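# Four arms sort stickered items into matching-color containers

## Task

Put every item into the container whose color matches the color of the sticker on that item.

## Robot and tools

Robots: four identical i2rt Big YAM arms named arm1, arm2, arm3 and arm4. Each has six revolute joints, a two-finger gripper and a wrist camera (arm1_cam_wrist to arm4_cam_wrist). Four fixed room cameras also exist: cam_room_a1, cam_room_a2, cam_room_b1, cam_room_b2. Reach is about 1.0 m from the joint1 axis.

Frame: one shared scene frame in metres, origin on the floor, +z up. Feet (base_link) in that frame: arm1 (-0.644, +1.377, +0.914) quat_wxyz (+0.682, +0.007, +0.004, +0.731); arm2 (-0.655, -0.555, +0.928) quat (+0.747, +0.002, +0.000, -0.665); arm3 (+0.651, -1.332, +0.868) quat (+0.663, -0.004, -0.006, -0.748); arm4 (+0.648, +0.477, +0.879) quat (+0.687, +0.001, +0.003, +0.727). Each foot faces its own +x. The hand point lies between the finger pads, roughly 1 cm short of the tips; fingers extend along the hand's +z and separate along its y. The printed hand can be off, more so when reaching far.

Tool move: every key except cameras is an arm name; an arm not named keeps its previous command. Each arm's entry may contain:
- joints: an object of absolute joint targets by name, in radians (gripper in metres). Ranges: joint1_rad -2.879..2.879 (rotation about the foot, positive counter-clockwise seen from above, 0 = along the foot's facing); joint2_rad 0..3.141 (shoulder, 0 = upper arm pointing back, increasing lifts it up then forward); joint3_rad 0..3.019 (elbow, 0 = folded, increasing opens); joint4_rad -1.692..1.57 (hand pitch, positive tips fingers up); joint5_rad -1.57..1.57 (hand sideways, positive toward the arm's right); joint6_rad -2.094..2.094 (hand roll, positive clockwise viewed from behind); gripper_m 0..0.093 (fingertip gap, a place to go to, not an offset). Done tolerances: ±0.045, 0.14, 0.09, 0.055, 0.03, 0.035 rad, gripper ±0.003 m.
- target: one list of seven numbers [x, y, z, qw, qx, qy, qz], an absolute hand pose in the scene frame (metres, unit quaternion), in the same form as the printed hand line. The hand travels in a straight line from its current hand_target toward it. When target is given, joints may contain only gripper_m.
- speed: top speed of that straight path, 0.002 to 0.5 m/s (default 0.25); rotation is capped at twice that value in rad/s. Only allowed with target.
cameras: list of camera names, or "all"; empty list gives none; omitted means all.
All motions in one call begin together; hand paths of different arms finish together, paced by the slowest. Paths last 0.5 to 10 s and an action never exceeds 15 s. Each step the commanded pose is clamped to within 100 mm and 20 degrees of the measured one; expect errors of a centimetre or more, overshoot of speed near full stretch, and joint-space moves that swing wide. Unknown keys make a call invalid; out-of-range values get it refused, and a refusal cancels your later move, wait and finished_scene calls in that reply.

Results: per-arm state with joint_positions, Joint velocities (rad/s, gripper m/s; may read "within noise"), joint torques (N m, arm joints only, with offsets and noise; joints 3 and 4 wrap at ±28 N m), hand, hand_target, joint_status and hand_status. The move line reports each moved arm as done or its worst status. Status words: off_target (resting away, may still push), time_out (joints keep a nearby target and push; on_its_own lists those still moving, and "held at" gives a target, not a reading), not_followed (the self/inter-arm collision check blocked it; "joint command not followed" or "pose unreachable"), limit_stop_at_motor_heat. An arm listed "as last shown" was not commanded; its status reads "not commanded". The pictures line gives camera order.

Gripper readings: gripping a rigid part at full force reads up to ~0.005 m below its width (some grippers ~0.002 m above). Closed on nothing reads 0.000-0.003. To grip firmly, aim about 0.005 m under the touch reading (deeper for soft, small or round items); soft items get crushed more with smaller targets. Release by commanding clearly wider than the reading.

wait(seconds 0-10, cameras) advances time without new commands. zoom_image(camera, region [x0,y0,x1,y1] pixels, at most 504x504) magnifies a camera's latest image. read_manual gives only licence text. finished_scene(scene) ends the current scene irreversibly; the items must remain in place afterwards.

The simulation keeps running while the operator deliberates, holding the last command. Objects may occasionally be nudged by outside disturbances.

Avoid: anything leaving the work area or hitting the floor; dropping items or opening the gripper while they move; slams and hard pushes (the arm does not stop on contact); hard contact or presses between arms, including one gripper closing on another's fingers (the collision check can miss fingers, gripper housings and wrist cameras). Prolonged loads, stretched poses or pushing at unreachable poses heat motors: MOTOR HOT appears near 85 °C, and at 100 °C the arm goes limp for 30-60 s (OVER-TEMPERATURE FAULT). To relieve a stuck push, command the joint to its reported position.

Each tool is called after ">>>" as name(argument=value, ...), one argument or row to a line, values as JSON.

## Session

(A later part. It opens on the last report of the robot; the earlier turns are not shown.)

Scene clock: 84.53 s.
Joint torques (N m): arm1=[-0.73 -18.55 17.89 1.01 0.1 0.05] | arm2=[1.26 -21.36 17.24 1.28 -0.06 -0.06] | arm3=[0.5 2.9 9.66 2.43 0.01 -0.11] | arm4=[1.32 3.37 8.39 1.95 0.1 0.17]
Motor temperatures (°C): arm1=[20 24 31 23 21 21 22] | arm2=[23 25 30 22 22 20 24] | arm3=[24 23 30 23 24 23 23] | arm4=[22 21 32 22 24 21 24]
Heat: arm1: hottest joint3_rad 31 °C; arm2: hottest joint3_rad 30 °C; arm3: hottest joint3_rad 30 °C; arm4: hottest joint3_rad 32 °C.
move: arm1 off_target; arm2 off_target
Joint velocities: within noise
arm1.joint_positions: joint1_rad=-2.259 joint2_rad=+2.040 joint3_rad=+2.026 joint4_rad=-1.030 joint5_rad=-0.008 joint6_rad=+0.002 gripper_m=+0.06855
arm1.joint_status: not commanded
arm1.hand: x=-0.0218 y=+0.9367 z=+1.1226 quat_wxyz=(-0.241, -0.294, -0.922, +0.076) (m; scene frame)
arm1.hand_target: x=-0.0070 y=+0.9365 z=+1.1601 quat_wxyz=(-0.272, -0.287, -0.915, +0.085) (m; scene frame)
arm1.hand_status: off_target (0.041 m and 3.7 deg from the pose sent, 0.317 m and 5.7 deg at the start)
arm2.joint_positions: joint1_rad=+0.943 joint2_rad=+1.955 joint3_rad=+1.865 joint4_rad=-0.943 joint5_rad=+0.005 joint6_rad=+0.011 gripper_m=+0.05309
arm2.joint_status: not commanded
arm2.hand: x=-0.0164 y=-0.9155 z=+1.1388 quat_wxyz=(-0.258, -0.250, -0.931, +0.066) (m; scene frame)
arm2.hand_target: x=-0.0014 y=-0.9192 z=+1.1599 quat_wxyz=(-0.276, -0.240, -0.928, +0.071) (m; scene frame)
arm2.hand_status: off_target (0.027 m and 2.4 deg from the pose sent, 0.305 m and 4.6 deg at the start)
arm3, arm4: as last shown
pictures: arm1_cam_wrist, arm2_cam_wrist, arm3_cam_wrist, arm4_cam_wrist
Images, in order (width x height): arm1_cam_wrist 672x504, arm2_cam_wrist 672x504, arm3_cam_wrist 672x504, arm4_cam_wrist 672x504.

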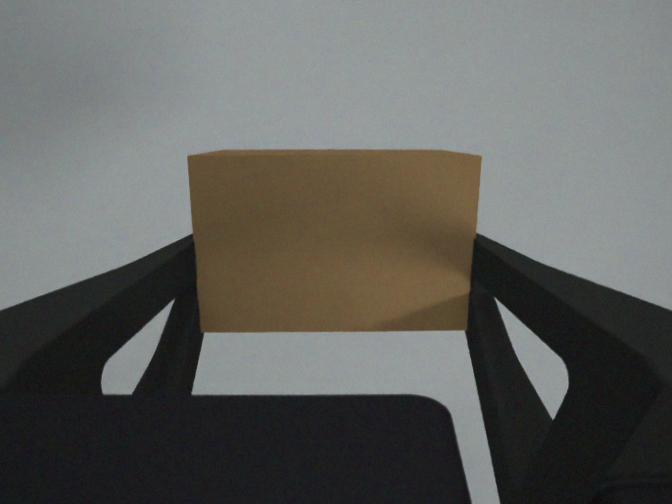

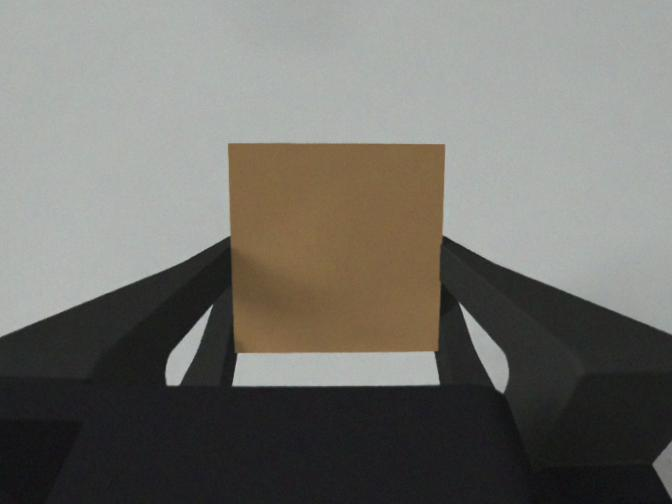

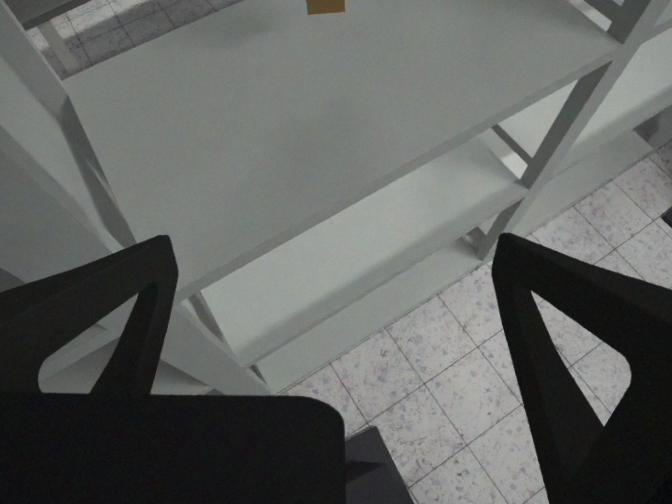

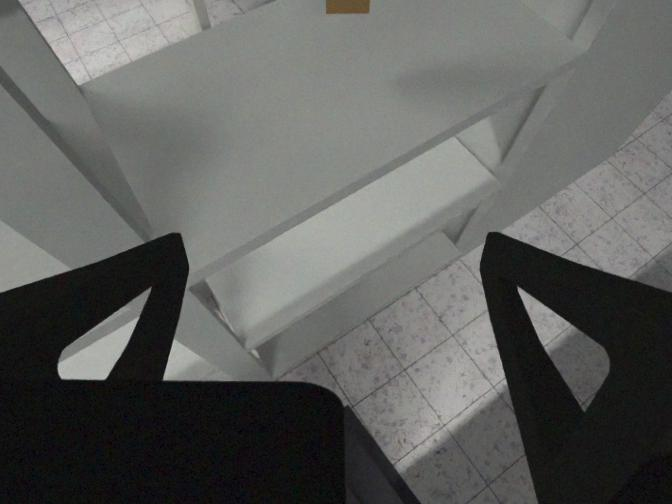

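>>> move(
  arm1={"target":[-0.005,0.935,1.05,0.1983,0.2924,0.933,-0.0622],"speed":0.12},
  arm2={"target":[0.0,-0.92,1.048,0.275,0.2401,0.9283,-0.0711],"speed":0.12},
  cameras=[],
)

>>> move(
  arm1={"target":[-0.005,0.935,1.026,0.1983,0.2924,0.933,-0.0622],"speed":0.05},
  arm2={"target":[0.0,-0.92,1.022,0.275,0.2401,0.9283,-0.0711],"speed":0.05},
  cameras=["cam_room_a1","cam_room_a2"],
)

>>> move(
  arm1={"target":[-0.005,0.935,1.01,0.1983,0.2924,0.933,-0.0622],"speed":0.04},
  arm2={"target":[0.0,-0.92,1.01,0.275,0.2401,0.9283,-0.0711],"speed":0.04},
  cameras=[],
)

Scene clock: 92.33 s.
Joint torques (N m): arm1=[-0.32 -20.72 15.27 0.72 0.11 0.05] | arm2=[1.08 -21.3 10.85 2.74 -0.09 -0.06] | arm3=[0.44 2.96 9.69 2.41 0.01 -0.11] | arm4=[0.91 4.07 8.28 2.11 0.09 0.16]
Motor temperatures (°C): arm1=[20 25 32 23 21 21 22] | arm2=[23 25 32 22 22 20 24] | arm3=[24 23 30 23 24 23 23] | arm4=[22 21 32 22 24 21 24]
Heat: arm1: hottest joint3_rad 32 °C; arm2: hottest joint3_rad 32 °C; arm3: hottest joint3_rad 30 °C; arm4: hottest joint3_rad 32 °C.
move: arm1 off_target; arm2 off_target
Joint velocities: within noise
arm1.joint_positions: joint1_rad=-2.259 joint2_rad=+2.162 joint3_rad=+2.026 joint4_rad=-1.036 joint5_rad=-0.008 joint6_rad=+0.002 gripper_m=+0.06855
arm1.joint_status: not commanded
arm1.hand: x=-0.0197 y=+0.9348 z=+1.0319 quat_wxyz=(-0.182, -0.299, -0.935, +0.057) (m; scene frame)
arm1.hand_target: x=-0.0057 y=+0.9357 z=+1.0500 quat_wxyz=(-0.199, -0.293, -0.933, +0.062) (m; scene frame)
arm1.hand_status: off_target (0.023 m and 2.0 deg from the pose sent, 0.075 m and 5.4 deg at the start)
arm2.joint_positions: joint1_rad=+0.943 joint2_rad=+2.007 joint3_rad=+1.734 joint4_rad=-0.714 joint5_rad=+0.005 joint6_rad=+0.010 gripper_m=+0.05309
arm2.joint_status: not commanded
arm2.hand: x=-0.0046 y=-0.9218 z=+1.0651 quat_wxyz=(-0.279, -0.248, -0.925, +0.072) (m; scene frame)
arm2.hand_target: x=-0.0005 y=-0.9198 z=+1.0481 quat_wxyz=(-0.275, -0.240, -0.928, +0.071) (m; scene frame)
arm2.hand_status: off_target (0.018 m and 1.1 deg from the pose sent, 0.093 m and 2.4 deg at the start)
arm3, arm4: as last shown
pictures: none
No camera images: "cameras" was empty.

Scene clock: 93.43 s.
Joint torques (N m): arm1=[-1.26 -18.96 11.64 1.76 0.1 0.01] | arm2=[1.14 -20.84 10.4 2.76 -0.09 -0.06] | arm3=[0.44 2.78 9.7 2.4 0.01 -0.11] | arm4=[0.73 3.84 8.39 2 0.08 0.16]
Motor temperatures (°C): arm1=[20 25 32 23 21 21 22] | arm2=[23 25 32 22 22 20 24] | arm3=[24 23 30 23 24 23 23] | arm4=[22 21 32 22 24 21 24]
Heat: arm1: hottest joint3_rad 32 °C; arm2: hottest joint3_rad 32 °C; arm3: hottest joint3_rad 30 °C; arm4: hottest joint3_rad 32 °C.
move: arm1 off_target; arm2 off_target
Joint velocities: within noise
arm1.joint_positions: joint1_rad=-2.259 joint2_rad=+2.162 joint3_rad=+2.026 joint4_rad=-1.007 joint5_rad=-0.008 joint6_rad=+0.002 gripper_m=+0.06855
arm1.joint_status: not commanded
arm1.hand: x=-0.0144 y=+0.9309 z=+1.0344 quat_wxyz=(-0.196, -0.298, -0.932, +0.062) (m; scene frame)
arm1.hand_target: x=-0.0053 y=+0.9351 z=+1.0261 quat_wxyz=(-0.198, -0.293, -0.933, +0.062) (m; scene frame)
arm1.hand_status: off_target (0.013 m and 0.7 deg from the pose sent, 0.016 m and 2.0 deg at the start)
arm2.joint_positions: joint1_rad=+0.943 joint2_rad=+2.022 joint3_rad=+1.702 joint4_rad=-0.657 joint5_rad=+0.005 joint6_rad=+0.010 gripper_m=+0.05309
arm2.joint_status: not commanded
arm2.hand: x=-0.0031 y=-0.9226 z=+1.0458 quat_wxyz=(-0.283, -0.248, -0.924, +0.073) (m; scene frame)
arm2.hand_target: x=-0.0008 y=-0.9196 z=+1.0223 quat_wxyz=(-0.275, -0.240, -0.928, +0.071) (m; scene frame)
arm2.hand_status: off_target (0.024 m and 1.4 deg from the pose sent, 0.043 m and 1.1 deg at the start)
arm3, arm4: as last shown
pictures: cam_room_a1, cam_room_a2
Images, in order (width x height): cam_room_a1 672x504, cam_room_a2 672x504.

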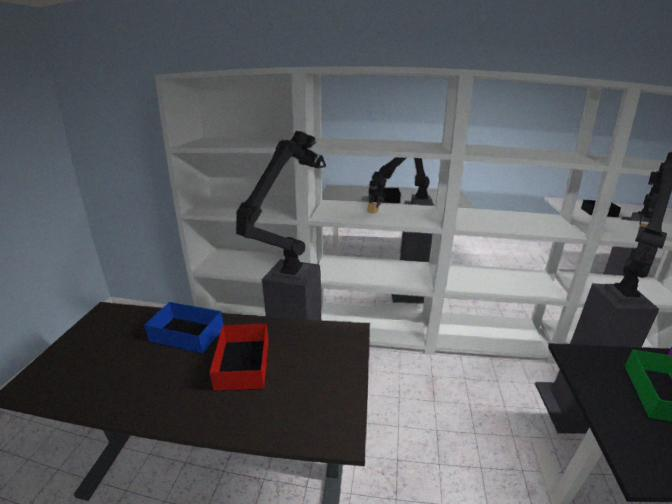

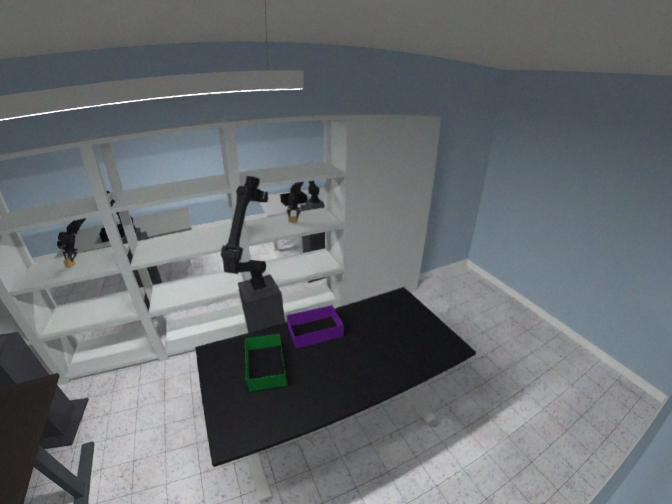

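Scene clock: 94.40 s.
Joint torques (N m): arm1=[-0.79 -18.84 10.76 1.66 0.08 0.03] | arm2=[1.14 -19.9 9.83 2.77 -0.1 -0.05] | arm3=[0.5 2.9 9.69 2.4 -0.01 -0.11] | arm4=[0.91 3.9 8.43 2.03 0.08 0.17]
Motor temperatures (°C): arm1=[20 25 32 23 21 21 22] | arm2=[23 25 32 22 22 20 24] | arm3=[24 23 30 23 24 23 23] | arm4=[22 21 32 22 24 21 24]
Heat: arm1: hottest joint3_rad 32 °C; arm2: hottest joint3_rad 32 °C; arm3: hottest joint3_rad 30 °C; arm4: hottest joint3_rad 32 °C.
move: arm1 off_target; arm2 off_target
Joint velocities: within noise
arm1.joint_positions: joint1_rad=-2.258 joint2_rad=+2.166 joint3_rad=+2.008 joint4_rad=-0.970 joint5_rad=-0.007 joint6_rad=+0.002 gripper_m=+0.06855
arm1.joint_status: not commanded
arm1.hand: x=-0.0116 y=+0.9297 z=+1.0269 quat_wxyz=(-0.203, -0.297, -0.931, +0.064) (m; scene frame)
arm1.hand_target: x=-0.0055 y=+0.9352 z=+1.0102 quat_wxyz=(-0.198, -0.292, -0.933, +0.062) (m; scene frame)
arm1.hand_status: off_target (0.019 m and 0.8 deg from the pose sent, 0.026 m and 0.7 deg at the start)
arm2.joint_positions: joint1_rad=+0.943 joint2_rad=+2.022 joint3_rad=+1.693 joint4_rad=-0.630 joint5_rad=+0.005 joint6_rad=+0.010 gripper_m=+0.05309
arm2.joint_status: not commanded
arm2.hand: x=-0.0010 y=-0.9237 z=+1.0448 quat_wxyz=(-0.291, -0.247, -0.921, +0.075) (m; scene frame)
arm2.hand_target: x=-0.0014 y=-0.9194 z=+1.0107 quat_wxyz=(-0.275, -0.240, -0.928, +0.071) (m; scene frame)
arm2.hand_status: off_target (0.035 m and 2.2 deg from the pose sent, 0.036 m and 1.4 deg at the start)
arm3, arm4: as last shown
pictures: none
No camera images: "cameras" was empty.

>>> move(
  arm1={"joints":{"gripper_m":0.09}},
  arm2={"joints":{"gripper_m":0.085}},
  cameras=["arm1_cam_wrist","arm2_cam_wrist"],
)

>>> move(
  arm1={"target":[-0.22,1.08,1.22,0.271,0.2867,0.9148,-0.0849],"speed":0.25},
  arm2={"target":[-0.22,-0.80,1.22,0.275,0.2401,0.9283,-0.0711],"speed":0.25},
  arm3={"target":[0.227,-1.067,1.25,0.0727,-0.9254,0.2307,0.2918],"speed":0.25},
  arm4={"target":[0.238,0.762,1.25,0.0904,-0.9096,0.2868,0.2868],"speed":0.25},
  cameras=[],
)

>>> move(
  arm1={"joints":{"joint2_rad":0.534,"joint3_rad":1.4,"joint4_rad":-1.4,"joint5_rad":0,"joint6_rad":0}},
  arm2={"joints":{"joint2_rad":0.534,"joint3_rad":1.4,"joint4_rad":-1.4,"joint5_rad":0,"joint6_rad":0}},
  arm3={"target":[0.04,-0.957,1.16,0.0727,-0.9254,0.2307,0.2918],"speed":0.25},
  arm4={"target":[0.03,0.905,1.15,0.0904,-0.9096,0.2868,0.2868],"speed":0.25},
  cameras=["arm3_cam_wrist","arm4_cam_wrist"],
)

Scene clock: 106.03 s.
Joint torques (N m): arm1=[-0.67 -18.78 11.07 1.74 0.02 0.08] | arm2=[1.08 -20.13 9.85 2.66 -0.1 -0.06] | arm3=[0.5 2.84 9.69 2.44 0 -0.11] | arm4=[0.85 3.72 8.42 2.06 0.09 0.13]
Motor temperatures (°C): arm1=[20 25 32 23 21 21 22] | arm2=[23 26 31 22 22 20 24] | arm3=[24 23 30 23 24 23 23] | arm4=[22 22 33 22 24 21 24]
Heat: arm1: hottest joint3_rad 32 °C; arm2: hottest joint3_rad 31 °C; arm3: hottest joint3_rad 30 °C; arm4: hottest joint3_rad 33 °C.
move: arm1 done; arm2 done
Joint velocities: within noise
arm1.joint_positions: joint1_rad=-2.258 joint2_rad=+2.169 joint3_rad=+2.003 joint4_rad=-0.969 joint5_rad=-0.007 joint6_rad=+0.002 gripper_m=+0.08996
arm1.joint_status: all done
arm1.hand: x=-0.0126 y=+0.9303 z=+1.0226 quat_wxyz=(-0.200, -0.297, -0.932, +0.064) (m; scene frame)
arm1.hand_target: x=-0.0055 y=+0.9352 z=+1.0100 quat_wxyz=(-0.198, -0.292, -0.933, +0.062) (m; scene frame)
arm1.hand_status: not commanded
arm2.joint_positions: joint1_rad=+0.943 joint2_rad=+2.024 joint3_rad=+1.693 joint4_rad=-0.628 joint5_rad=+0.005 joint6_rad=+0.010 gripper_m=+0.08493
arm2.joint_status: all done
arm2.hand: x=-0.0007 y=-0.9239 z=+1.0439 quat_wxyz=(-0.292, -0.247, -0.921, +0.075) (m; scene frame)
arm2.hand_target: x=-0.0013 y=-0.9194 z=+1.0106 quat_wxyz=(-0.275, -0.240, -0.928, +0.071) (m; scene frame)
arm2.hand_status: not commanded
arm3, arm4: as last shown
pictures: arm1_cam_wrist, arm2_cam_wrist
Images, in order (width x height): arm1_cam_wrist 672x504, arm2_cam_wrist 672x504.

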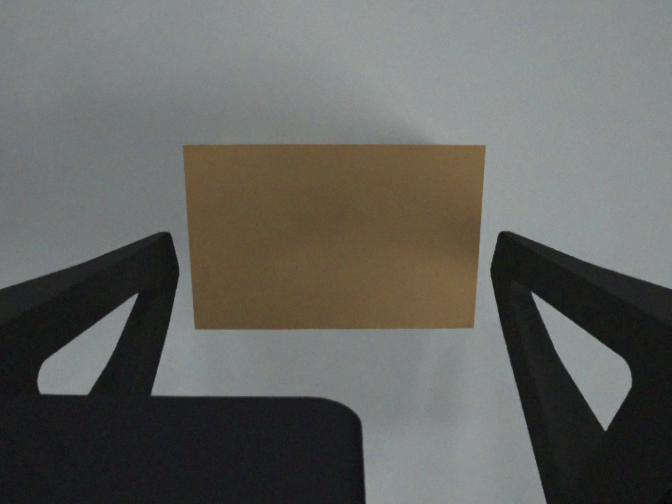

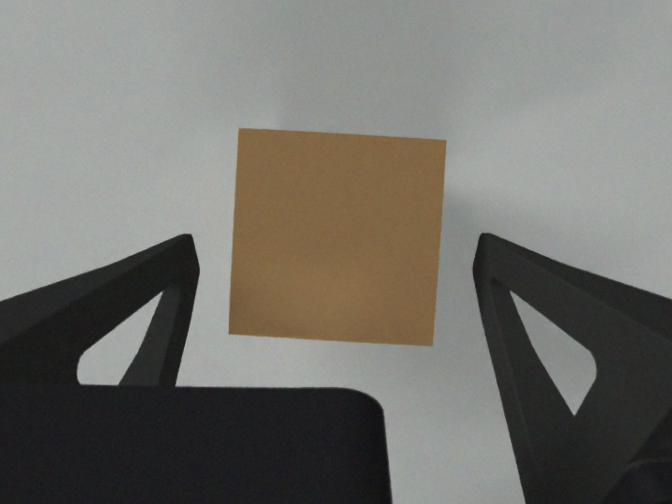

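Scene clock: 108.23 s.
Joint torques (N m): arm1=[-1.79 -12.04 13.53 1.24 0 -0.04] | arm2=[0.97 -12.4 11.97 1.59 -0.09 -0.06] | arm3=[0.56 -12.45 14.37 1.31 -0.11 -0.14] | arm4=[1.38 -12.16 13.16 1.26 0.17 0.18]
Motor temperatures (°C): arm1=[20 25 32 23 21 21 22] | arm2=[23 26 31 22 22 20 24] | arm3=[24 23 30 23 24 23 23] | arm4=[22 22 33 22 24 21 24]
Heat: arm1: hottest joint3_rad 32 °C; arm2: hottest joint3_rad 31 °C; arm3: hottest joint3_rad 30 °C; arm4: hottest joint3_rad 33 °C.
move: arm1 off_target; arm2 done; arm3 off_target; arm4 off_target
Joint velocities: within noise
arm1.joint_positions: joint1_rad=-2.257 joint2_rad=+1.356 joint3_rad=+1.305 joint4_rad=-0.988 joint5_rad=-0.010 joint6_rad=+0.002 gripper_m=+0.08996
arm1.joint_status: not commanded
arm1.hand: x=-0.2197 y=+1.0805 z=+1.1899 quat_wxyz=(-0.244, -0.292, -0.922, +0.076) (m; scene frame)
arm1.hand_target: x=-0.2205 y=+1.0804 z=+1.2198 quat_wxyz=(-0.271, -0.287, -0.915, +0.085) (m; scene frame)
arm1.hand_status: off_target (0.030 m and 3.4 deg from the pose sent, 0.323 m and 8.8 deg at the start)
arm2.joint_positions: joint1_rad=+0.942 joint2_rad=+1.296 joint3_rad=+1.251 joint4_rad=-0.949 joint5_rad=+0.003 joint6_rad=+0.010 gripper_m=+0.08493
arm2.joint_status: not commanded
arm2.hand: x=-0.2200 y=-0.8019 z=+1.2182 quat_wxyz=(-0.276, -0.248, -0.926, +0.070) (m; scene frame)
arm2.hand_target: x=-0.2201 y=-0.8000 z=+1.2200 quat_wxyz=(-0.275, -0.240, -0.928, +0.071) (m; scene frame)
arm2.hand_status: done (0.003 m and 0.9 deg from the pose sent, 0.307 m and 2.2 deg at the start)
arm3.joint_positions: joint1_rad=-1.997 joint2_rad=+1.286 joint3_rad=+1.417 joint4_rad=-1.154 joint5_rad=-0.028 joint6_rad=-0.057 gripper_m=+0.09402
arm3.joint_status: not commanded
arm3.hand: x=+0.2320 y=-1.0772 z=+1.2167 quat_wxyz=(+0.061, -0.935, +0.232, +0.260) (m; scene frame)
arm3.hand_target: x=+0.2284 y=-1.0680 z=+1.2497 quat_wxyz=(+0.073, -0.925, +0.231, +0.292) (m; scene frame)
arm3.hand_status: off_target (0.035 m and 4.0 deg from the pose sent, 0.331 m and 26.8 deg at the start)
arm4.joint_positions: joint1_rad=+0.908 joint2_rad=+1.287 joint3_rad=+1.383 joint4_rad=-1.127 joint5_rad=+0.008 joint6_rad=-0.006 gripper_m=+0.09402
arm4.joint_status: not commanded
arm4.hand: x=+0.2498 y=+0.7577 z=+1.2185 quat_wxyz=(-0.082, +0.920, -0.287, -0.254) (m; scene frame)
arm4.hand_target: x=+0.2395 y=+0.7610 z=+1.2498 quat_wxyz=(-0.090, +0.910, -0.287, -0.287) (m; scene frame)
arm4.hand_status: off_target (0.034 m and 4.0 deg from the pose sent, 0.347 m and 27.5 deg at the start)
pictures: none
No camera images: "cameras" was empty.

Scene clock: 110.17 s.
Joint torques (N m): arm1=[-2.32 6.07 9.83 1.42 0.05 0.03] | arm2=[0.91 3.37 9.13 1.92 -0.16 -0.03] | arm3=[2.43 -21.3 14.56 1.24 0 -0.06] | arm4=[0.97 -22.48 13.14 0.47 0.1 0.14]
Motor temperatures (°C): arm1=[20 25 32 23 21 21 22] | arm2=[23 26 31 22 22 20 24] | arm3=[24 23 30 23 24 23 23] | arm4=[22 22 33 22 24 21 24]
Heat: arm1: hottest joint3_rad 32 °C; arm2: hottest joint3_rad 31 °C; arm3: hottest joint3_rad 30 °C; arm4: hottest joint3_rad 33 °C.
move: arm1 done; arm2 done; arm3 off_target; arm4 off_target
Joint velocities: within noise
arm1.joint_positions: joint1_rad=-2.257 joint2_rad=+0.525 joint3_rad=+1.385 joint4_rad=-1.392 joint5_rad=-0.002 joint6_rad=+0.002 gripper_m=+0.08996
arm1.joint_status: all done
arm1.hand: x=-0.4811 y=+1.2663 z=+1.4553 quat_wxyz=(-0.467, -0.263, -0.831, +0.151) (m; scene frame)
arm1.hand_target: x=-0.4809 y=+1.2654 z=+1.4587 quat_wxyz=(-0.465, -0.264, -0.831, +0.152) (m; scene frame)
arm1.hand_status: not commanded
arm2.joint_positions: joint1_rad=+0.942 joint2_rad=+0.525 joint3_rad=+1.394 joint4_rad=-1.386 joint5_rad=+0.003 joint6_rad=+0.010 gripper_m=+0.08493
arm2.joint_status: all done
arm2.hand: x=-0.4922 y=-0.6502 z=+1.4772 quat_wxyz=(-0.487, -0.224, -0.835, +0.125) (m; scene frame)
arm2.hand_target: x=-0.4907 y=-0.6498 z=+1.4757 quat_wxyz=(-0.480, -0.219, -0.840, +0.123) (m; scene frame)
arm2.hand_status: not commanded
arm3.joint_positions: joint1_rad=-2.017 joint2_rad=+1.837 joint3_rad=+1.840 joint4_rad=-1.012 joint5_rad=-0.027 joint6_rad=-0.057 gripper_m=+0.09402
arm3.joint_status: not commanded
arm3.hand: x=+0.0579 y=-0.9558 z=+1.1324 quat_wxyz=(+0.066, -0.931, +0.240, +0.265) (m; scene frame)
arm3.hand_target: x=+0.0416 y=-0.9580 z=+1.1600 quat_wxyz=(+0.073, -0.925, +0.231, +0.292) (m; scene frame)
arm3.hand_status: off_target (0.033 m and 3.4 deg from the pose sent, 0.234 m and 4.0 deg at the start)
arm4.joint_positions: joint1_rad=+0.914 joint2_rad=+1.946 joint3_rad=+1.946 joint4_rad=-0.991 joint5_rad=+0.010 joint6_rad=-0.004 gripper_m=+0.09402
arm4.joint_status: not commanded
arm4.hand: x=+0.0394 y=+0.8986 z=+1.1326 quat_wxyz=(-0.087, +0.915, -0.284, -0.273) (m; scene frame)
arm4.hand_target: x=+0.0309 y=+0.9043 z=+1.1500 quat_wxyz=(-0.091, +0.909, -0.287, -0.287) (m; scene frame)
arm4.hand_status: off_target (0.021 m and 1.8 deg from the pose sent, 0.273 m and 4.0 deg at the start)
pictures: arm3_cam_wrist, arm4_cam_wrist
Images, in order (width x height): arm3_cam_wrist 672x504, arm4_cam_wrist 672x504.

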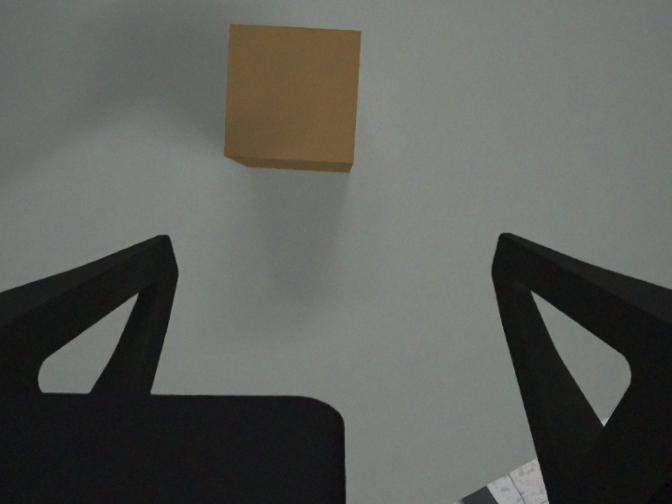

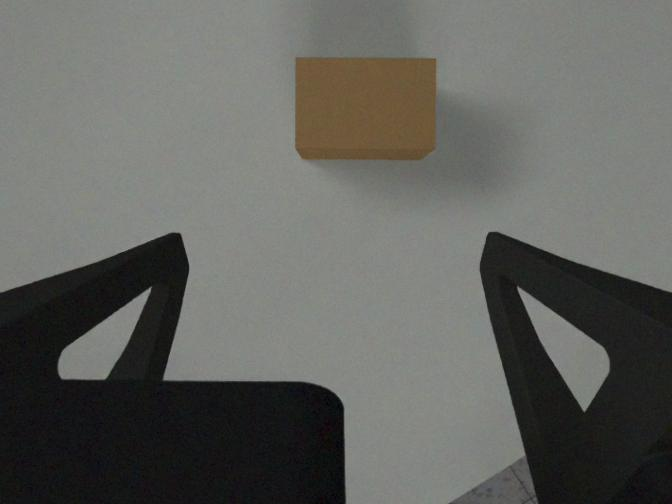

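>>> move(
  arm3={"target":[-0.011,-0.944,1.10,0.0804,-0.9190,0.2548,0.2897],"speed":0.2},
  arm4={"target":[-0.011,0.9535,1.075,0.0904,-0.9096,0.2868,0.2868],"speed":0.2},
  cameras=["arm3_cam_wrist","arm4_cam_wrist"],
)

Scene clock: 121.23 s.
Joint torques (N m): arm1=[-1.85 6.07 9.77 1.42 0.11 0.02] | arm2=[0.85 3.31 9.17 1.91 -0.16 -0.03] | arm3=[2.14 -24.29 14.35 1.57 0.13 0.02] | arm4=[0.85 -25.82 13.04 1.16 -0.04 -0.03]
Motor temperatures (°C): arm1=[20 25 32 23 21 21 22] | arm2=[23 26 31 22 22 20 23] | arm3=[24 24 32 23 24 23 23] | arm4=[22 22 34 22 24 21 24]
Heat: arm1: hottest joint3_rad 32 °C; arm2: hottest joint3_rad 31 °C; arm3: hottest joint3_rad 32 °C; arm4: hottest joint3_rad 34 °C.
move: arm3 off_target; arm4 off_target
Joint velocities: within noise
arm1, arm2: as last shown
arm3.joint_positions: joint1_rad=-1.982 joint2_rad=+1.993 joint3_rad=+1.911 joint4_rad=-0.940 joint5_rad=+0.018 joint6_rad=+0.002 gripper_m=+0.09402
arm3.joint_status: not commanded
arm3.hand: x=+0.0078 y=-0.9467 z=+1.0680 quat_wxyz=(+0.073, -0.929, +0.258, +0.257) (m; scene frame)
arm3.hand_target: x=-0.0090 y=-0.9451 z=+1.1003 quat_wxyz=(+0.080, -0.919, +0.255, +0.290) (m; scene frame)
arm3.hand_status: off_target (0.037 m and 4.0 deg from the pose sent, 0.077 m and 3.9 deg at the start)
arm4.joint_positions: joint1_rad=+0.893 joint2_rad=+2.154 joint3_rad=+2.077 joint4_rad=-0.941 joint5_rad=+0.001 joint6_rad=-0.004 gripper_m=+0.09402
arm4.joint_status: not commanded
arm4.hand: x=+0.0008 y=+0.9421 z=+1.0508 quat_wxyz=(-0.082, +0.916, -0.293, -0.261) (m; scene frame)
arm4.hand_target: x=-0.0094 y=+0.9526 z=+1.0752 quat_wxyz=(-0.091, +0.909, -0.287, -0.287) (m; scene frame)
arm4.hand_status: off_target (0.029 m and 3.3 deg from the pose sent, 0.094 m and 1.8 deg at the start)
pictures: arm3_cam_wrist, arm4_cam_wrist
Images, in order (width x height): arm3_cam_wrist 672x504, arm4_cam_wrist 672x504.

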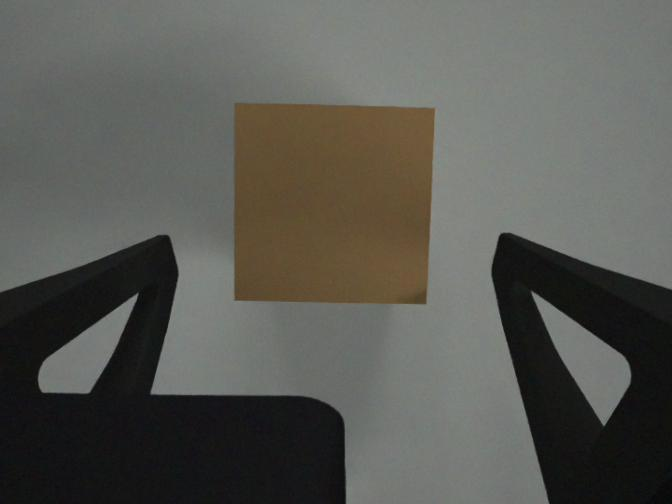

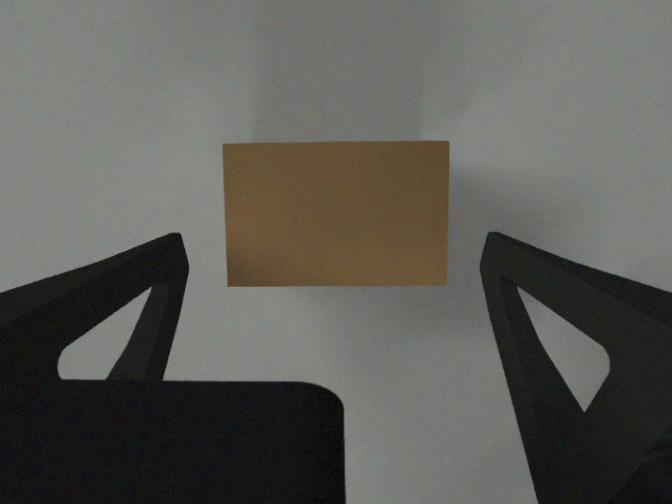

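>>> move(
  arm3={"target":[-0.009,-0.9455,1.035,0.0804,-0.9190,0.2548,0.2897],"speed":0.1},
  arm4={"target":[-0.0125,0.9517,0.998,0.0904,-0.9096,0.2868,0.2868],"speed":0.1},
  cameras=["arm3_cam_wrist","arm4_cam_wrist"],
)

Scene clock: 130.30 s.
Joint torques (N m): arm1=[-1.9 6.07 9.88 1.28 0.11 0.02] | arm2=[0.91 3.31 9.14 1.91 -0.15 -0.04] | arm3=[1.96 -22.3 9.26 1.81 0.12 0.01] | arm4=[0.67 -24.47 9.2 1.51 -0.01 -0.04]
Motor temperatures (°C): arm1=[20 25 32 23 21 21 22] | arm2=[23 25 31 22 22 20 23] | arm3=[24 24 31 23 24 23 23] | arm4=[22 24 37 22 24 21 24]
Heat: arm1: hottest joint3_rad 32 °C; arm2: hottest joint3_rad 31 °C; arm3: hottest joint3_rad 31 °C; arm4: hottest joint3_rad 37 °C.
move: arm3 off_target; arm4 off_target
Joint velocities: within noise
arm1, arm2: as last shown
arm3.joint_positions: joint1_rad=-1.982 joint2_rad=+1.994 joint3_rad=+1.832 joint4_rad=-0.783 joint5_rad=+0.018 joint6_rad=+0.003 gripper_m=+0.09402
arm3.joint_status: not commanded
arm3.hand: x=-0.0029 y=-0.9407 z=+1.0484 quat_wxyz=(+0.083, -0.918, +0.256, +0.293) (m; scene frame)
arm3.hand_target: x=-0.0086 y=-0.9456 z=+1.0351 quat_wxyz=(+0.080, -0.919, +0.255, +0.290) (m; scene frame)
arm3.hand_status: off_target (0.015 m and 0.5 deg from the pose sent, 0.037 m and 4.0 deg at the start)
arm4.joint_positions: joint1_rad=+0.893 joint2_rad=+2.163 joint3_rad=+1.984 joint4_rad=-0.771 joint5_rad=+0.001 joint6_rad=-0.004 gripper_m=+0.09402
arm4.joint_status: not commanded
arm4.hand: x=-0.0087 y=+0.9487 z=+1.0198 quat_wxyz=(-0.092, +0.907, -0.290, -0.292) (m; scene frame)
arm4.hand_target: x=-0.0117 y=+0.9513 z=+0.9980 quat_wxyz=(-0.090, +0.910, -0.287, -0.287) (m; scene frame)
arm4.hand_status: off_target (0.022 m and 0.8 deg from the pose sent, 0.055 m and 3.2 deg at the start)
pictures: arm3_cam_wrist, arm4_cam_wrist
Images, in order (width x height): arm3_cam_wrist 672x504, arm4_cam_wrist 672x504.

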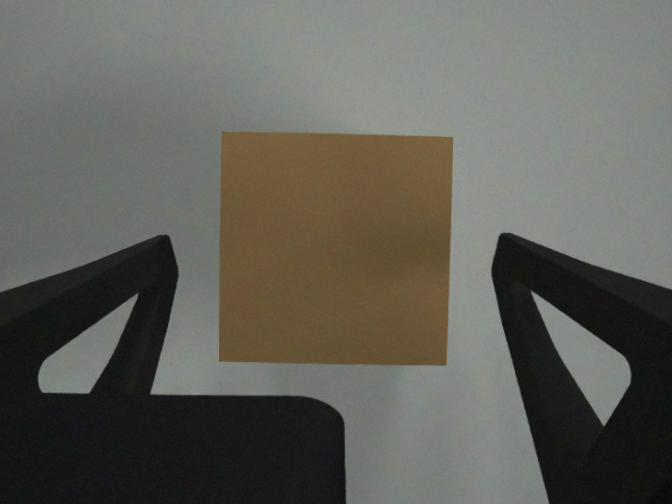

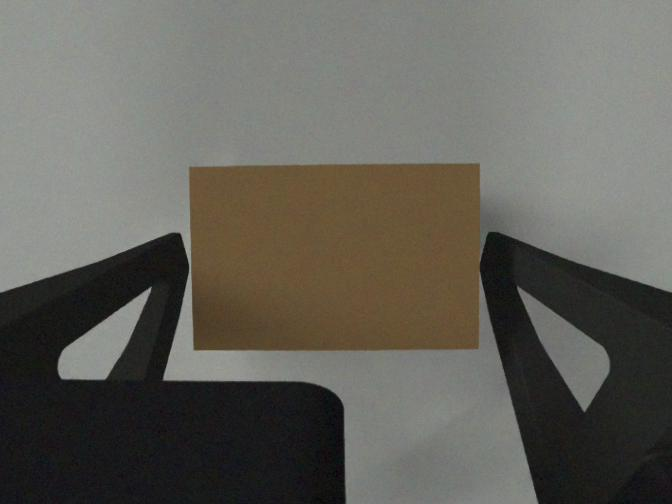

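>>> move(
  arm3={"joints":{"gripper_m":0.042}},
  arm4={"joints":{"gripper_m":0.055}},
  cameras=[],
)

>>> move(
  arm3={"target":[0.02,-0.958,1.14,0.0804,-0.9190,0.2548,0.2897],"speed":0.15},
  arm4={"target":[0.02,0.93,1.12,0.0904,-0.9096,0.2868,0.2868],"speed":0.15},
  cameras=["arm3_cam_wrist","arm4_cam_wrist"],
)

>>> move(
  arm3={"target":[0.26,-1.08,1.24,0.0804,-0.9190,0.2548,0.2897],"speed":0.3},
  arm4={"target":[0.26,0.75,1.24,0.0904,-0.9096,0.2868,0.2868],"speed":0.3},
  cameras=[],
)

>>> move(
  arm3={"joints":{"joint2_rad":0.6,"joint3_rad":1.4,"joint4_rad":-1.4,"joint5_rad":0,"joint6_rad":0}},
  arm4={"joints":{"joint2_rad":0.6,"joint3_rad":1.4,"joint4_rad":-1.4,"joint5_rad":0,"joint6_rad":0}},
  cameras=[],
)

>>> move(
  arm3={"joints":{"joint1_rad":1.02}},
  arm4={"joints":{"joint1_rad":-1.15}},
  cameras=["arm3_cam_wrist","arm4_cam_wrist"],
)

Scene clock: 139.60 s.
Joint torques (N m): arm1=[-2.02 6.01 9.72 1.32 0.07 0.04] | arm2=[0.85 3.37 9.14 1.89 -0.15 -0.03] | arm3=[2.08 -22.42 9.18 1.8 0.12 0.01] | arm4=[0.97 -24.35 9.21 1.66 0.02 -0.02]
Motor temperatures (°C): arm1=[20 25 32 23 21 21 22] | arm2=[23 25 31 22 22 20 23] | arm3=[24 25 31 23 24 23 23] | arm4=[22 25 35 22 24 21 24]
Heat: arm1: hottest joint3_rad 32 °C; arm2: hottest joint3_rad 31 °C; arm3: hottest joint3_rad 31 °C; arm4: hottest joint3_rad 35 °C.
move: arm3 off_target; arm4 off_target
Joint velocities: within noise
arm1, arm2: as last shown
arm3.joint_positions: joint1_rad=-1.982 joint2_rad=+1.994 joint3_rad=+1.832 joint4_rad=-0.783 joint5_rad=+0.018 joint6_rad=+0.003 gripper_m=+0.05319
arm3.joint_status: gripper_m off_target (ended at +0.05322, target +0.04200)
arm3.hand: x=-0.0029 y=-0.9406 z=+1.0484 quat_wxyz=(+0.083, -0.918, +0.256, +0.293) (m; scene frame)
arm3.hand_target: x=-0.0086 y=-0.9455 z=+1.0351 quat_wxyz=(+0.081, -0.919, +0.255, +0.290) (m; scene frame)
arm3.hand_status: not commanded
arm4.joint_positions: joint1_rad=+0.893 joint2_rad=+2.163 joint3_rad=+1.984 joint4_rad=-0.771 joint5_rad=+0.001 joint6_rad=-0.004 gripper_m=+0.06942
arm4.joint_status: gripper_m off_target (ended at +0.06944, target +0.05500)
arm4.hand: x=-0.0088 y=+0.9488 z=+1.0199 quat_wxyz=(-0.092, +0.907, -0.290, -0.293) (m; scene frame)
arm4.hand_target: x=-0.0117 y=+0.9513 z=+0.9981 quat_wxyz=(-0.090, +0.910, -0.287, -0.287) (m; scene frame)
arm4.hand_status: not commanded
pictures: none
No camera images: "cameras" was empty.

Scene clock: 141.20 s.
Joint torques (N m): arm1=[-1.67 5.77 9.85 1.47 0.09 0] | arm2=[0.97 3.31 9.16 1.94 -0.15 -0.02] | arm3=[1.79 -23.71 14.38 0.8 0.01 -0.03] | arm4=[0.73 -25.82 12.64 0.5 -0.03 -0.03]
Motor temperatures (°C): arm1=[20 24 32 23 21 21 22] | arm2=[23 25 31 22 22 20 23] | arm3=[24 25 31 23 24 23 23] | arm4=[22 25 35 22 24 21 25]
Heat: arm1: hottest joint3_rad 32 °C; arm2: hottest joint3_rad 31 °C; arm3: hottest joint3_rad 31 °C; arm4: hottest joint3_rad 35 °C.
move: arm3 off_target; arm4 off_target
Joint velocities: within noise
arm1, arm2: as last shown
arm3.joint_positions: joint1_rad=-1.982 joint2_rad=+1.900 joint3_rad=+1.857 joint4_rad=-0.970 joint5_rad=+0.018 joint6_rad=+0.003 gripper_m=+0.05319
arm3.joint_status: not commanded
arm3.hand: x=+0.0317 y=-0.9603 z=+1.1031 quat_wxyz=(+0.074, -0.927, +0.258, +0.261) (m; scene frame)
arm3.hand_target: x=+0.0217 y=-0.9589 z=+1.1401 quat_wxyz=(+0.080, -0.919, +0.255, +0.290) (m; scene frame)
arm3.hand_status: off_target (0.039 m and 3.6 deg from the pose sent, 0.096 m and 0.5 deg at the start)
arm4.joint_positions: joint1_rad=+0.893 joint2_rad=+2.038 joint3_rad=+1.984 joint4_rad=-0.954 joint5_rad=+0.001 joint6_rad=-0.004 gripper_m=+0.06942
arm4.joint_status: not commanded
arm4.hand: x=+0.0264 y=+0.9241 z=+1.0903 quat_wxyz=(-0.084, +0.915, -0.292, -0.266) (m; scene frame)
arm4.hand_target: x=+0.0211 y=+0.9293 z=+1.1198 quat_wxyz=(-0.091, +0.910, -0.287, -0.287) (m; scene frame)
arm4.hand_status: off_target (0.031 m and 2.6 deg from the pose sent, 0.106 m and 0.9 deg at the start)
pictures: arm3_cam_wrist, arm4_cam_wrist
Images, in order (width x height): arm3_cam_wrist 672x504, arm4_cam_wrist 672x504.

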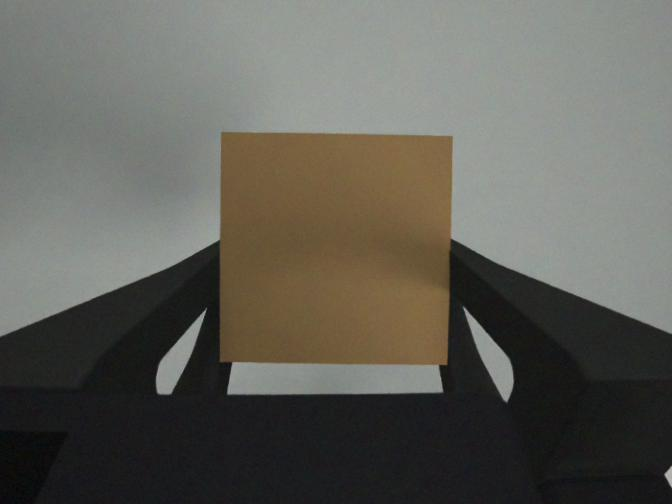

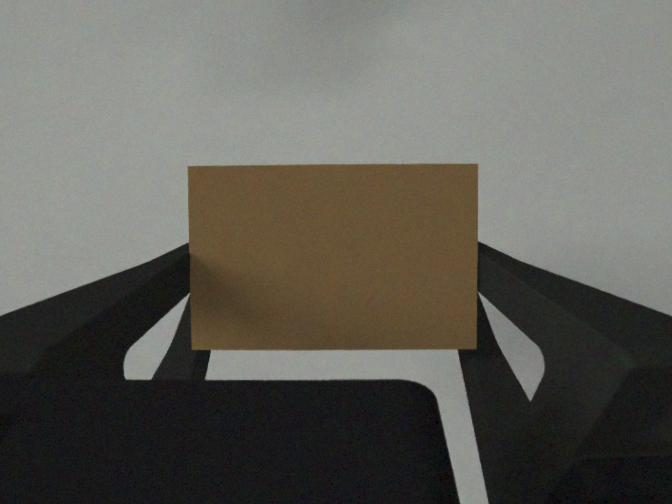

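Scene clock: 143.13 s.
Joint torques (N m): arm1=[-1.85 6.36 9.8 1.36 0.06 0.05] | arm2=[1.03 3.31 9.17 1.89 -0.15 -0.03] | arm3=[0.44 -9.17 9.76 0.95 -0.08 -0.11] | arm4=[1.38 -9.17 9.37 0.57 0.23 0.1]
Motor temperatures (°C): arm1=[20 24 32 23 21 21 22] | arm2=[23 25 31 22 22 20 23] | arm3=[24 25 31 23 24 23 23] | arm4=[22 25 35 22 24 21 25]
Heat: arm1: hottest joint3_rad 32 °C; arm2: hottest joint3_rad 31 °C; arm3: hottest joint3_rad 31 °C; arm4: hottest joint3_rad 35 °C.
move: arm3 done; arm4 done
Joint velocities: within noise
arm1, arm2: as last shown
arm3.joint_positions: joint1_rad=-1.999 joint2_rad=+1.180 joint3_rad=+1.370 joint4_rad=-1.130 joint5_rad=-0.001 joint6_rad=-0.017 gripper_m=+0.05320
arm3.joint_status: not commanded
arm3.hand: x=+0.2577 y=-1.0856 z=+1.2438 quat_wxyz=(+0.080, -0.918, +0.252, +0.296) (m; scene frame)
arm3.hand_target: x=+0.2600 y=-1.0801 z=+1.2401 quat_wxyz=(+0.080, -0.919, +0.255, +0.290) (m; scene frame)
arm3.hand_status: done (0.007 m and 0.8 deg from the pose sent, 0.292 m and 3.6 deg at the start)
arm4.joint_positions: joint1_rad=+0.902 joint2_rad=+1.205 joint3_rad=+1.354 joint4_rad=-1.088 joint5_rad=+0.005 joint6_rad=-0.004 gripper_m=+0.06942
arm4.joint_status: not commanded
arm4.hand: x=+0.2634 y=+0.7514 z=+1.2466 quat_wxyz=(-0.094, +0.906, -0.286, -0.297) (m; scene frame)
arm4.hand_target: x=+0.2601 y=+0.7499 z=+1.2400 quat_wxyz=(-0.091, +0.910, -0.287, -0.287) (m; scene frame)
arm4.hand_status: done (0.008 m and 1.3 deg from the pose sent, 0.327 m and 2.6 deg at the start)
pictures: none
No camera images: "cameras" was empty.

Scene clock: 144.67 s.
Joint torques (N m): arm1=[-1.32 5.89 9.8 1.31 0.1 0.02] | arm2=[0.97 3.31 9.17 1.92 -0.16 -0.02] | arm3=[0.38 1.38 9.51 1.52 0.07 0.02] | arm4=[1.61 2.37 7.91 0.99 -0.02 0.1]
Motor temperatures (°C): arm1=[20 24 32 23 21 21 22] | arm2=[23 25 31 22 22 20 23] | arm3=[24 25 31 23 24 23 23] | arm4=[22 25 35 22 24 21 25]
Heat: arm1: hottest joint3_rad 32 °C; arm2: hottest joint3_rad 31 °C; arm3: hottest joint3_rad 31 °C; arm4: hottest joint3_rad 35 °C.
move: arm3 done; arm4 done
Joint velocities: within noise
arm1, arm2: as last shown
arm3.joint_positions: joint1_rad=-1.999 joint2_rad=+0.604 joint3_rad=+1.381 joint4_rad=-1.398 joint5_rad=-0.001 joint6_rad=-0.008 gripper_m=+0.05319
arm3.joint_status: all done
arm3.hand: x=+0.4618 y=-1.2087 z=+1.3918 quat_wxyz=(+0.119, -0.858, +0.241, +0.438) (m; scene frame)
arm3.hand_target: x=+0.4674 y=-1.2082 z=+1.4012 quat_wxyz=(+0.124, -0.851, +0.249, +0.446) (m; scene frame)
arm3.hand_status: not commanded
arm4.joint_positions: joint1_rad=+0.902 joint2_rad=+0.598 joint3_rad=+1.390 joint4_rad=-1.391 joint5_rad=+0.003 joint6_rad=-0.004 gripper_m=+0.06942
arm4.joint_status: all done
arm4.hand: x=+0.4719 y=+0.6057 z=+1.4126 quat_wxyz=(-0.141, +0.843, -0.266, -0.446) (m; scene frame)
arm4.hand_target: x=+0.4724 y=+0.6027 z=+1.4152 quat_wxyz=(-0.137, +0.843, -0.264, -0.447) (m; scene frame)
arm4.hand_status: not commanded
pictures: none
No camera images: "cameras" was empty.

Scene clock: 147.03 s.
Joint torques (N m): arm1=[-2.78 5.95 9.85 1.21 0.11 0] | arm2=[0.85 3.25 9.17 1.94 -0.16 -0.03] | arm3=[2.02 1.73 9.4 1.55 0.07 0.01] | arm4=[0.44 2.08 8.02 0.98 0.07 0.08]
Motor temperatures (°C): arm1=[20 24 32 23 21 21 22] | arm2=[23 25 31 22 22 20 23] | arm3=[24 25 31 23 24 23 24] | arm4=[22 25 35 22 24 21 25]
Heat: arm1: hottest joint3_rad 32 °C; arm2: hottest joint3_rad 31 °C; arm3: hottest joint3_rad 31 °C; arm4: hottest joint3_rad 35 °C.
move: arm3 done; arm4 done
Joint velocities: within noise
arm1, arm2: as last shown
arm3.joint_positions: joint1_rad=+1.009 joint2_rad=+0.604 joint3_rad=+1.381 joint4_rad=-1.398 joint5_rad=-0.001 joint6_rad=-0.007 gripper_m=+0.05321
arm3.joint_status: all done
arm3.hand: x=+0.8217 y=-1.4641 z=+1.3957 quat_wxyz=(-0.433, -0.292, -0.838, +0.160) (m; scene frame)
arm3.hand_target: x=+0.8196 y=-1.4594 z=+1.4051 quat_wxyz=(-0.443, -0.288, -0.834, +0.159) (m; scene frame)
arm3.hand_status: not commanded
arm4.joint_positions: joint1_rad=-1.146 joint2_rad=+0.598 joint3_rad=+1.390 joint4_rad=-1.391 joint5_rad=+0.001 joint6_rad=-0.004 gripper_m=+0.06944
arm4.joint_status: all done
arm4.hand: x=+0.8446 y=+0.5799 z=+1.4109 quat_wxyz=(-0.451, +0.213, -0.860, -0.109) (m; scene frame)
arm4.hand_target: x=+0.8431 y=+0.5784 z=+1.4135 quat_wxyz=(-0.451, +0.210, -0.861, -0.110) (m; scene frame)
arm4.hand_status: not commanded
pictures: arm3_cam_wrist, arm4_cam_wrist
Images, in order (width x height): arm3_cam_wrist 672x504, arm4_cam_wrist 672x504.

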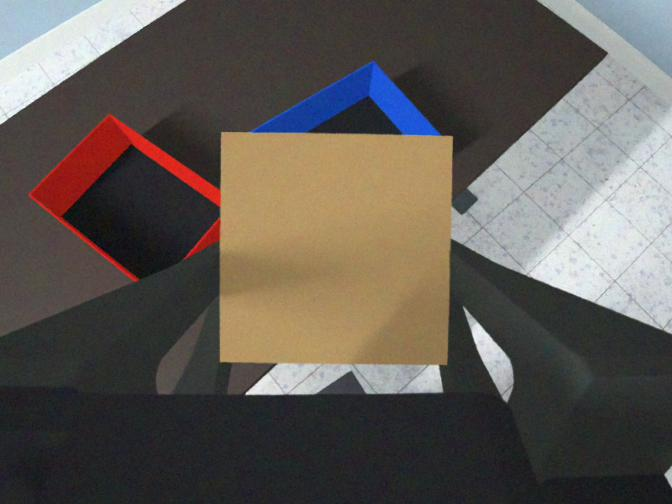

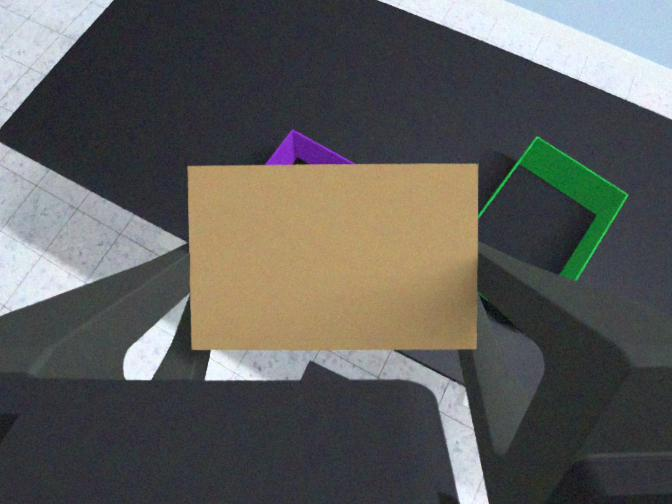

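>>> move(
  arm3={"target":[1.135,-1.72,0.97,0.2447,0.3145,0.9133,-0.0843],"speed":0.3},
  arm4={"target":[1.085,0.703,0.96,0.2517,-0.2254,0.9393,0.0604],"speed":0.3},
  cameras=["arm3_cam_wrist","arm4_cam_wrist"],
)

Scene clock: 153.93 s.
Joint torques (N m): arm1=[-2.14 5.89 9.74 1.35 0.07 0.01] | arm2=[0.91 3.31 9.16 1.94 -0.16 -0.02] | arm3=[1.26 -18.78 12.55 1.33 -0.08 -0.1] | arm4=[0.85 -13.57 10.62 1.26 0.15 0.13]
Motor temperatures (°C): arm1=[20 24 32 23 21 21 21] | arm2=[23 25 31 22 22 20 23] | arm3=[24 25 31 23 24 23 24] | arm4=[22 24 34 22 24 21 25]
Heat: arm1: hottest joint3_rad 32 °C; arm2: hottest joint3_rad 31 °C; arm3: hottest joint3_rad 31 °C; arm4: hottest joint3_rad 34 °C.
move: arm3 off_target; arm4 off_target
Joint velocities: within noise
arm1.joint_positions: joint1_rad=-2.257 joint2_rad=+0.525 joint3_rad=+1.385 joint4_rad=-1.392 joint5_rad=-0.002 joint6_rad=+0.002 gripper_m=+0.08996
arm1.joint_status: not commanded
arm1.hand: x=-0.4811 y=+1.2663 z=+1.4553 quat_wxyz=(-0.467, -0.263, -0.831, +0.151) (m; scene frame)
arm1.hand_target: x=-0.4809 y=+1.2654 z=+1.4587 quat_wxyz=(-0.465, -0.264, -0.831, +0.152) (m; scene frame)
arm1.hand_status: not commanded
arm2.joint_positions: joint1_rad=+0.942 joint2_rad=+0.525 joint3_rad=+1.394 joint4_rad=-1.386 joint5_rad=+0.003 joint6_rad=+0.010 gripper_m=+0.08493
arm2.joint_status: not commanded
arm2.hand: x=-0.4922 y=-0.6502 z=+1.4772 quat_wxyz=(-0.487, -0.224, -0.835, +0.125) (m; scene frame)
arm2.hand_target: x=-0.4907 y=-0.6498 z=+1.4757 quat_wxyz=(-0.480, -0.219, -0.840, +0.123) (m; scene frame)
arm2.hand_status: not commanded
arm3.joint_positions: joint1_rad=+1.009 joint2_rad=+1.771 joint3_rad=+1.228 joint4_rad=-0.582 joint5_rad=-0.015 joint6_rad=-0.007 gripper_m=+0.05321
arm3.joint_status: not commanded
arm3.hand: x=+1.1152 y=-1.7055 z=+0.9421 quat_wxyz=(-0.213, -0.320, -0.920, +0.074) (m; scene frame)
arm3.hand_target: x=+1.1336 y=-1.7188 z=+0.9707 quat_wxyz=(-0.245, -0.314, -0.913, +0.084) (m; scene frame)
arm3.hand_status: off_target (0.037 m and 3.9 deg from the pose sent, 0.587 m and 25.0 deg at the start)
arm4.joint_positions: joint1_rad=-1.146 joint2_rad=+1.479 joint3_rad=+0.819 joint4_rad=-0.453 joint5_rad=+0.001 joint6_rad=-0.004 gripper_m=+0.06944
arm4.joint_status: not commanded
arm4.hand: x=+1.0605 y=+0.6922 z=+0.9355 quat_wxyz=(-0.218, +0.234, -0.946, -0.052) (m; scene frame)
arm4.hand_target: x=+1.0836 y=+0.7023 z=+0.9609 quat_wxyz=(-0.252, +0.225, -0.939, -0.061) (m; scene frame)
arm4.hand_status: off_target (0.036 m and 4.2 deg from the pose sent, 0.526 m and 25.3 deg at the start)
pictures: arm3_cam_wrist, arm4_cam_wrist
Images, in order (width x height): arm3_cam_wrist 672x504, arm4_cam_wrist 672x504.

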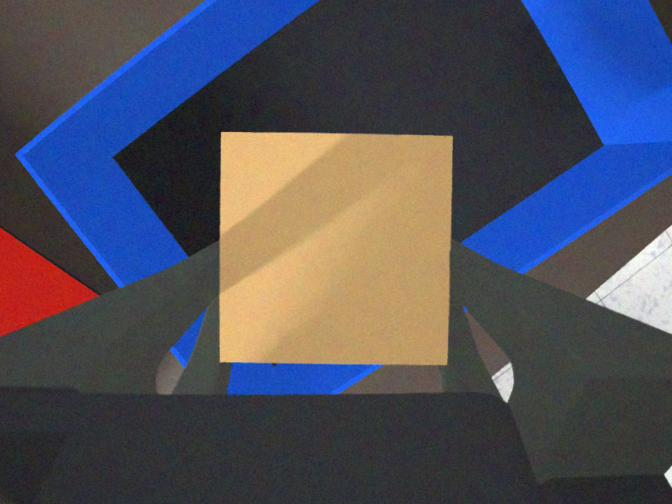

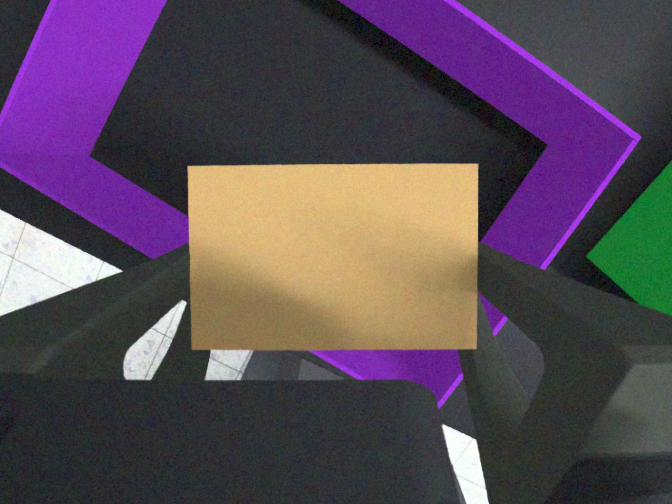

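>>> move(
  arm3={"target":[1.140,-1.742,0.83,0.2447,0.3145,0.9133,-0.0843],"speed":0.2},
  arm4={"target":[1.094,0.723,0.81,0.2517,-0.2254,0.9393,0.0604],"speed":0.2},
  cameras=["arm3_cam_wrist","arm4_cam_wrist"],
)

Scene clock: 165.97 s.
Joint torques (N m): arm1=[-2.08 5.83 9.87 1.43 0.1 0] | arm2=[0.97 3.31 9.16 1.89 -0.15 -0.03] | arm3=[0.15 -20.6 7.47 1.63 -0.08 -0.12] | arm4=[1.32 -15.44 5.56 1.37 0.17 0.14]
Motor temperatures (°C): arm1=[20 24 32 23 21 21 21] | arm2=[23 25 30 22 22 20 23] | arm3=[24 25 32 23 24 23 24] | arm4=[22 24 34 22 24 21 26]
Heat: arm1: hottest joint3_rad 32 °C; arm2: hottest joint3_rad 30 °C; arm3: hottest joint3_rad 32 °C; arm4: hottest joint3_rad 34 °C.
move: arm3 off_target; arm4 done
Joint velocities: within noise
arm1, arm2: as last shown
arm3.joint_positions: joint1_rad=+1.001 joint2_rad=+2.023 joint3_rad=+1.228 joint4_rad=-0.284 joint5_rad=-0.026 joint6_rad=-0.024 gripper_m=+0.05321
arm3.joint_status: not commanded
arm3.hand: x=+1.1406 y=-1.7317 z=+0.8255 quat_wxyz=(-0.235, -0.313, -0.917, +0.079) (m; scene frame)
arm3.hand_target: x=+1.1398 y=-1.7420 z=+0.8300 quat_wxyz=(-0.245, -0.315, -0.913, +0.084) (m; scene frame)
arm3.hand_status: off_target (0.011 m and 1.3 deg from the pose sent, 0.120 m and 3.9 deg at the start)
arm4.joint_positions: joint1_rad=-1.123 joint2_rad=+1.848 joint3_rad=+0.803 joint4_rad=-0.021 joint5_rad=+0.015 joint6_rad=+0.021 gripper_m=+0.06944
arm4.joint_status: not commanded
arm4.hand: x=+1.0882 y=+0.7168 z=+0.8070 quat_wxyz=(-0.241, +0.230, -0.941, -0.057) (m; scene frame)
arm4.hand_target: x=+1.0939 y=+0.7229 z=+0.8101 quat_wxyz=(-0.252, +0.225, -0.939, -0.060) (m; scene frame)
arm4.hand_status: done (0.009 m and 1.4 deg from the pose sent, 0.133 m and 4.2 deg at the start)
pictures: arm3_cam_wrist, arm4_cam_wrist
Images, in order (width x height): arm3_cam_wrist 672x504, arm4_cam_wrist 672x504.

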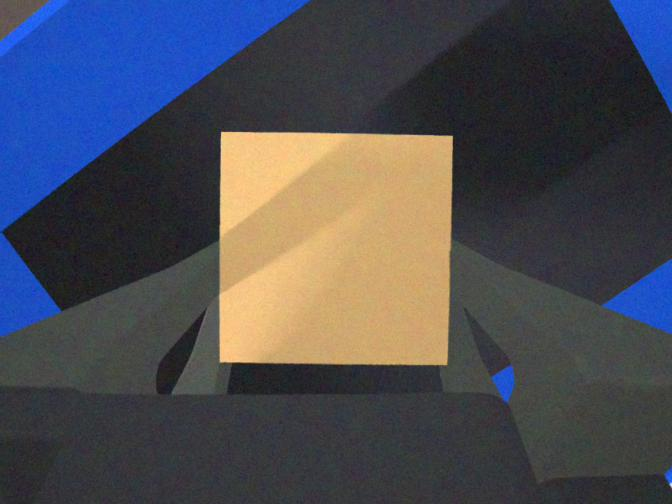

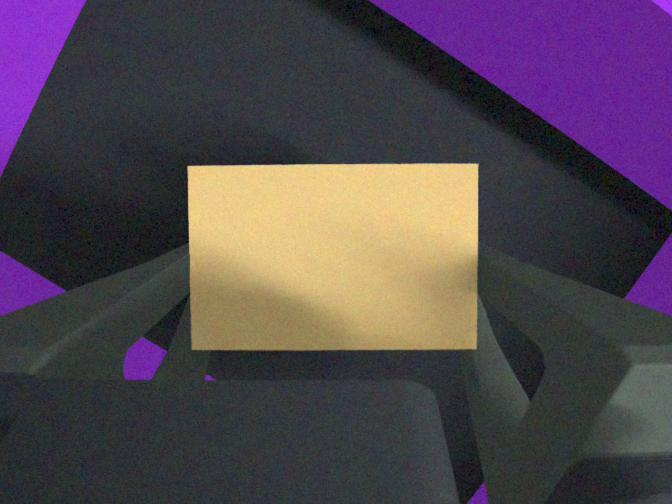

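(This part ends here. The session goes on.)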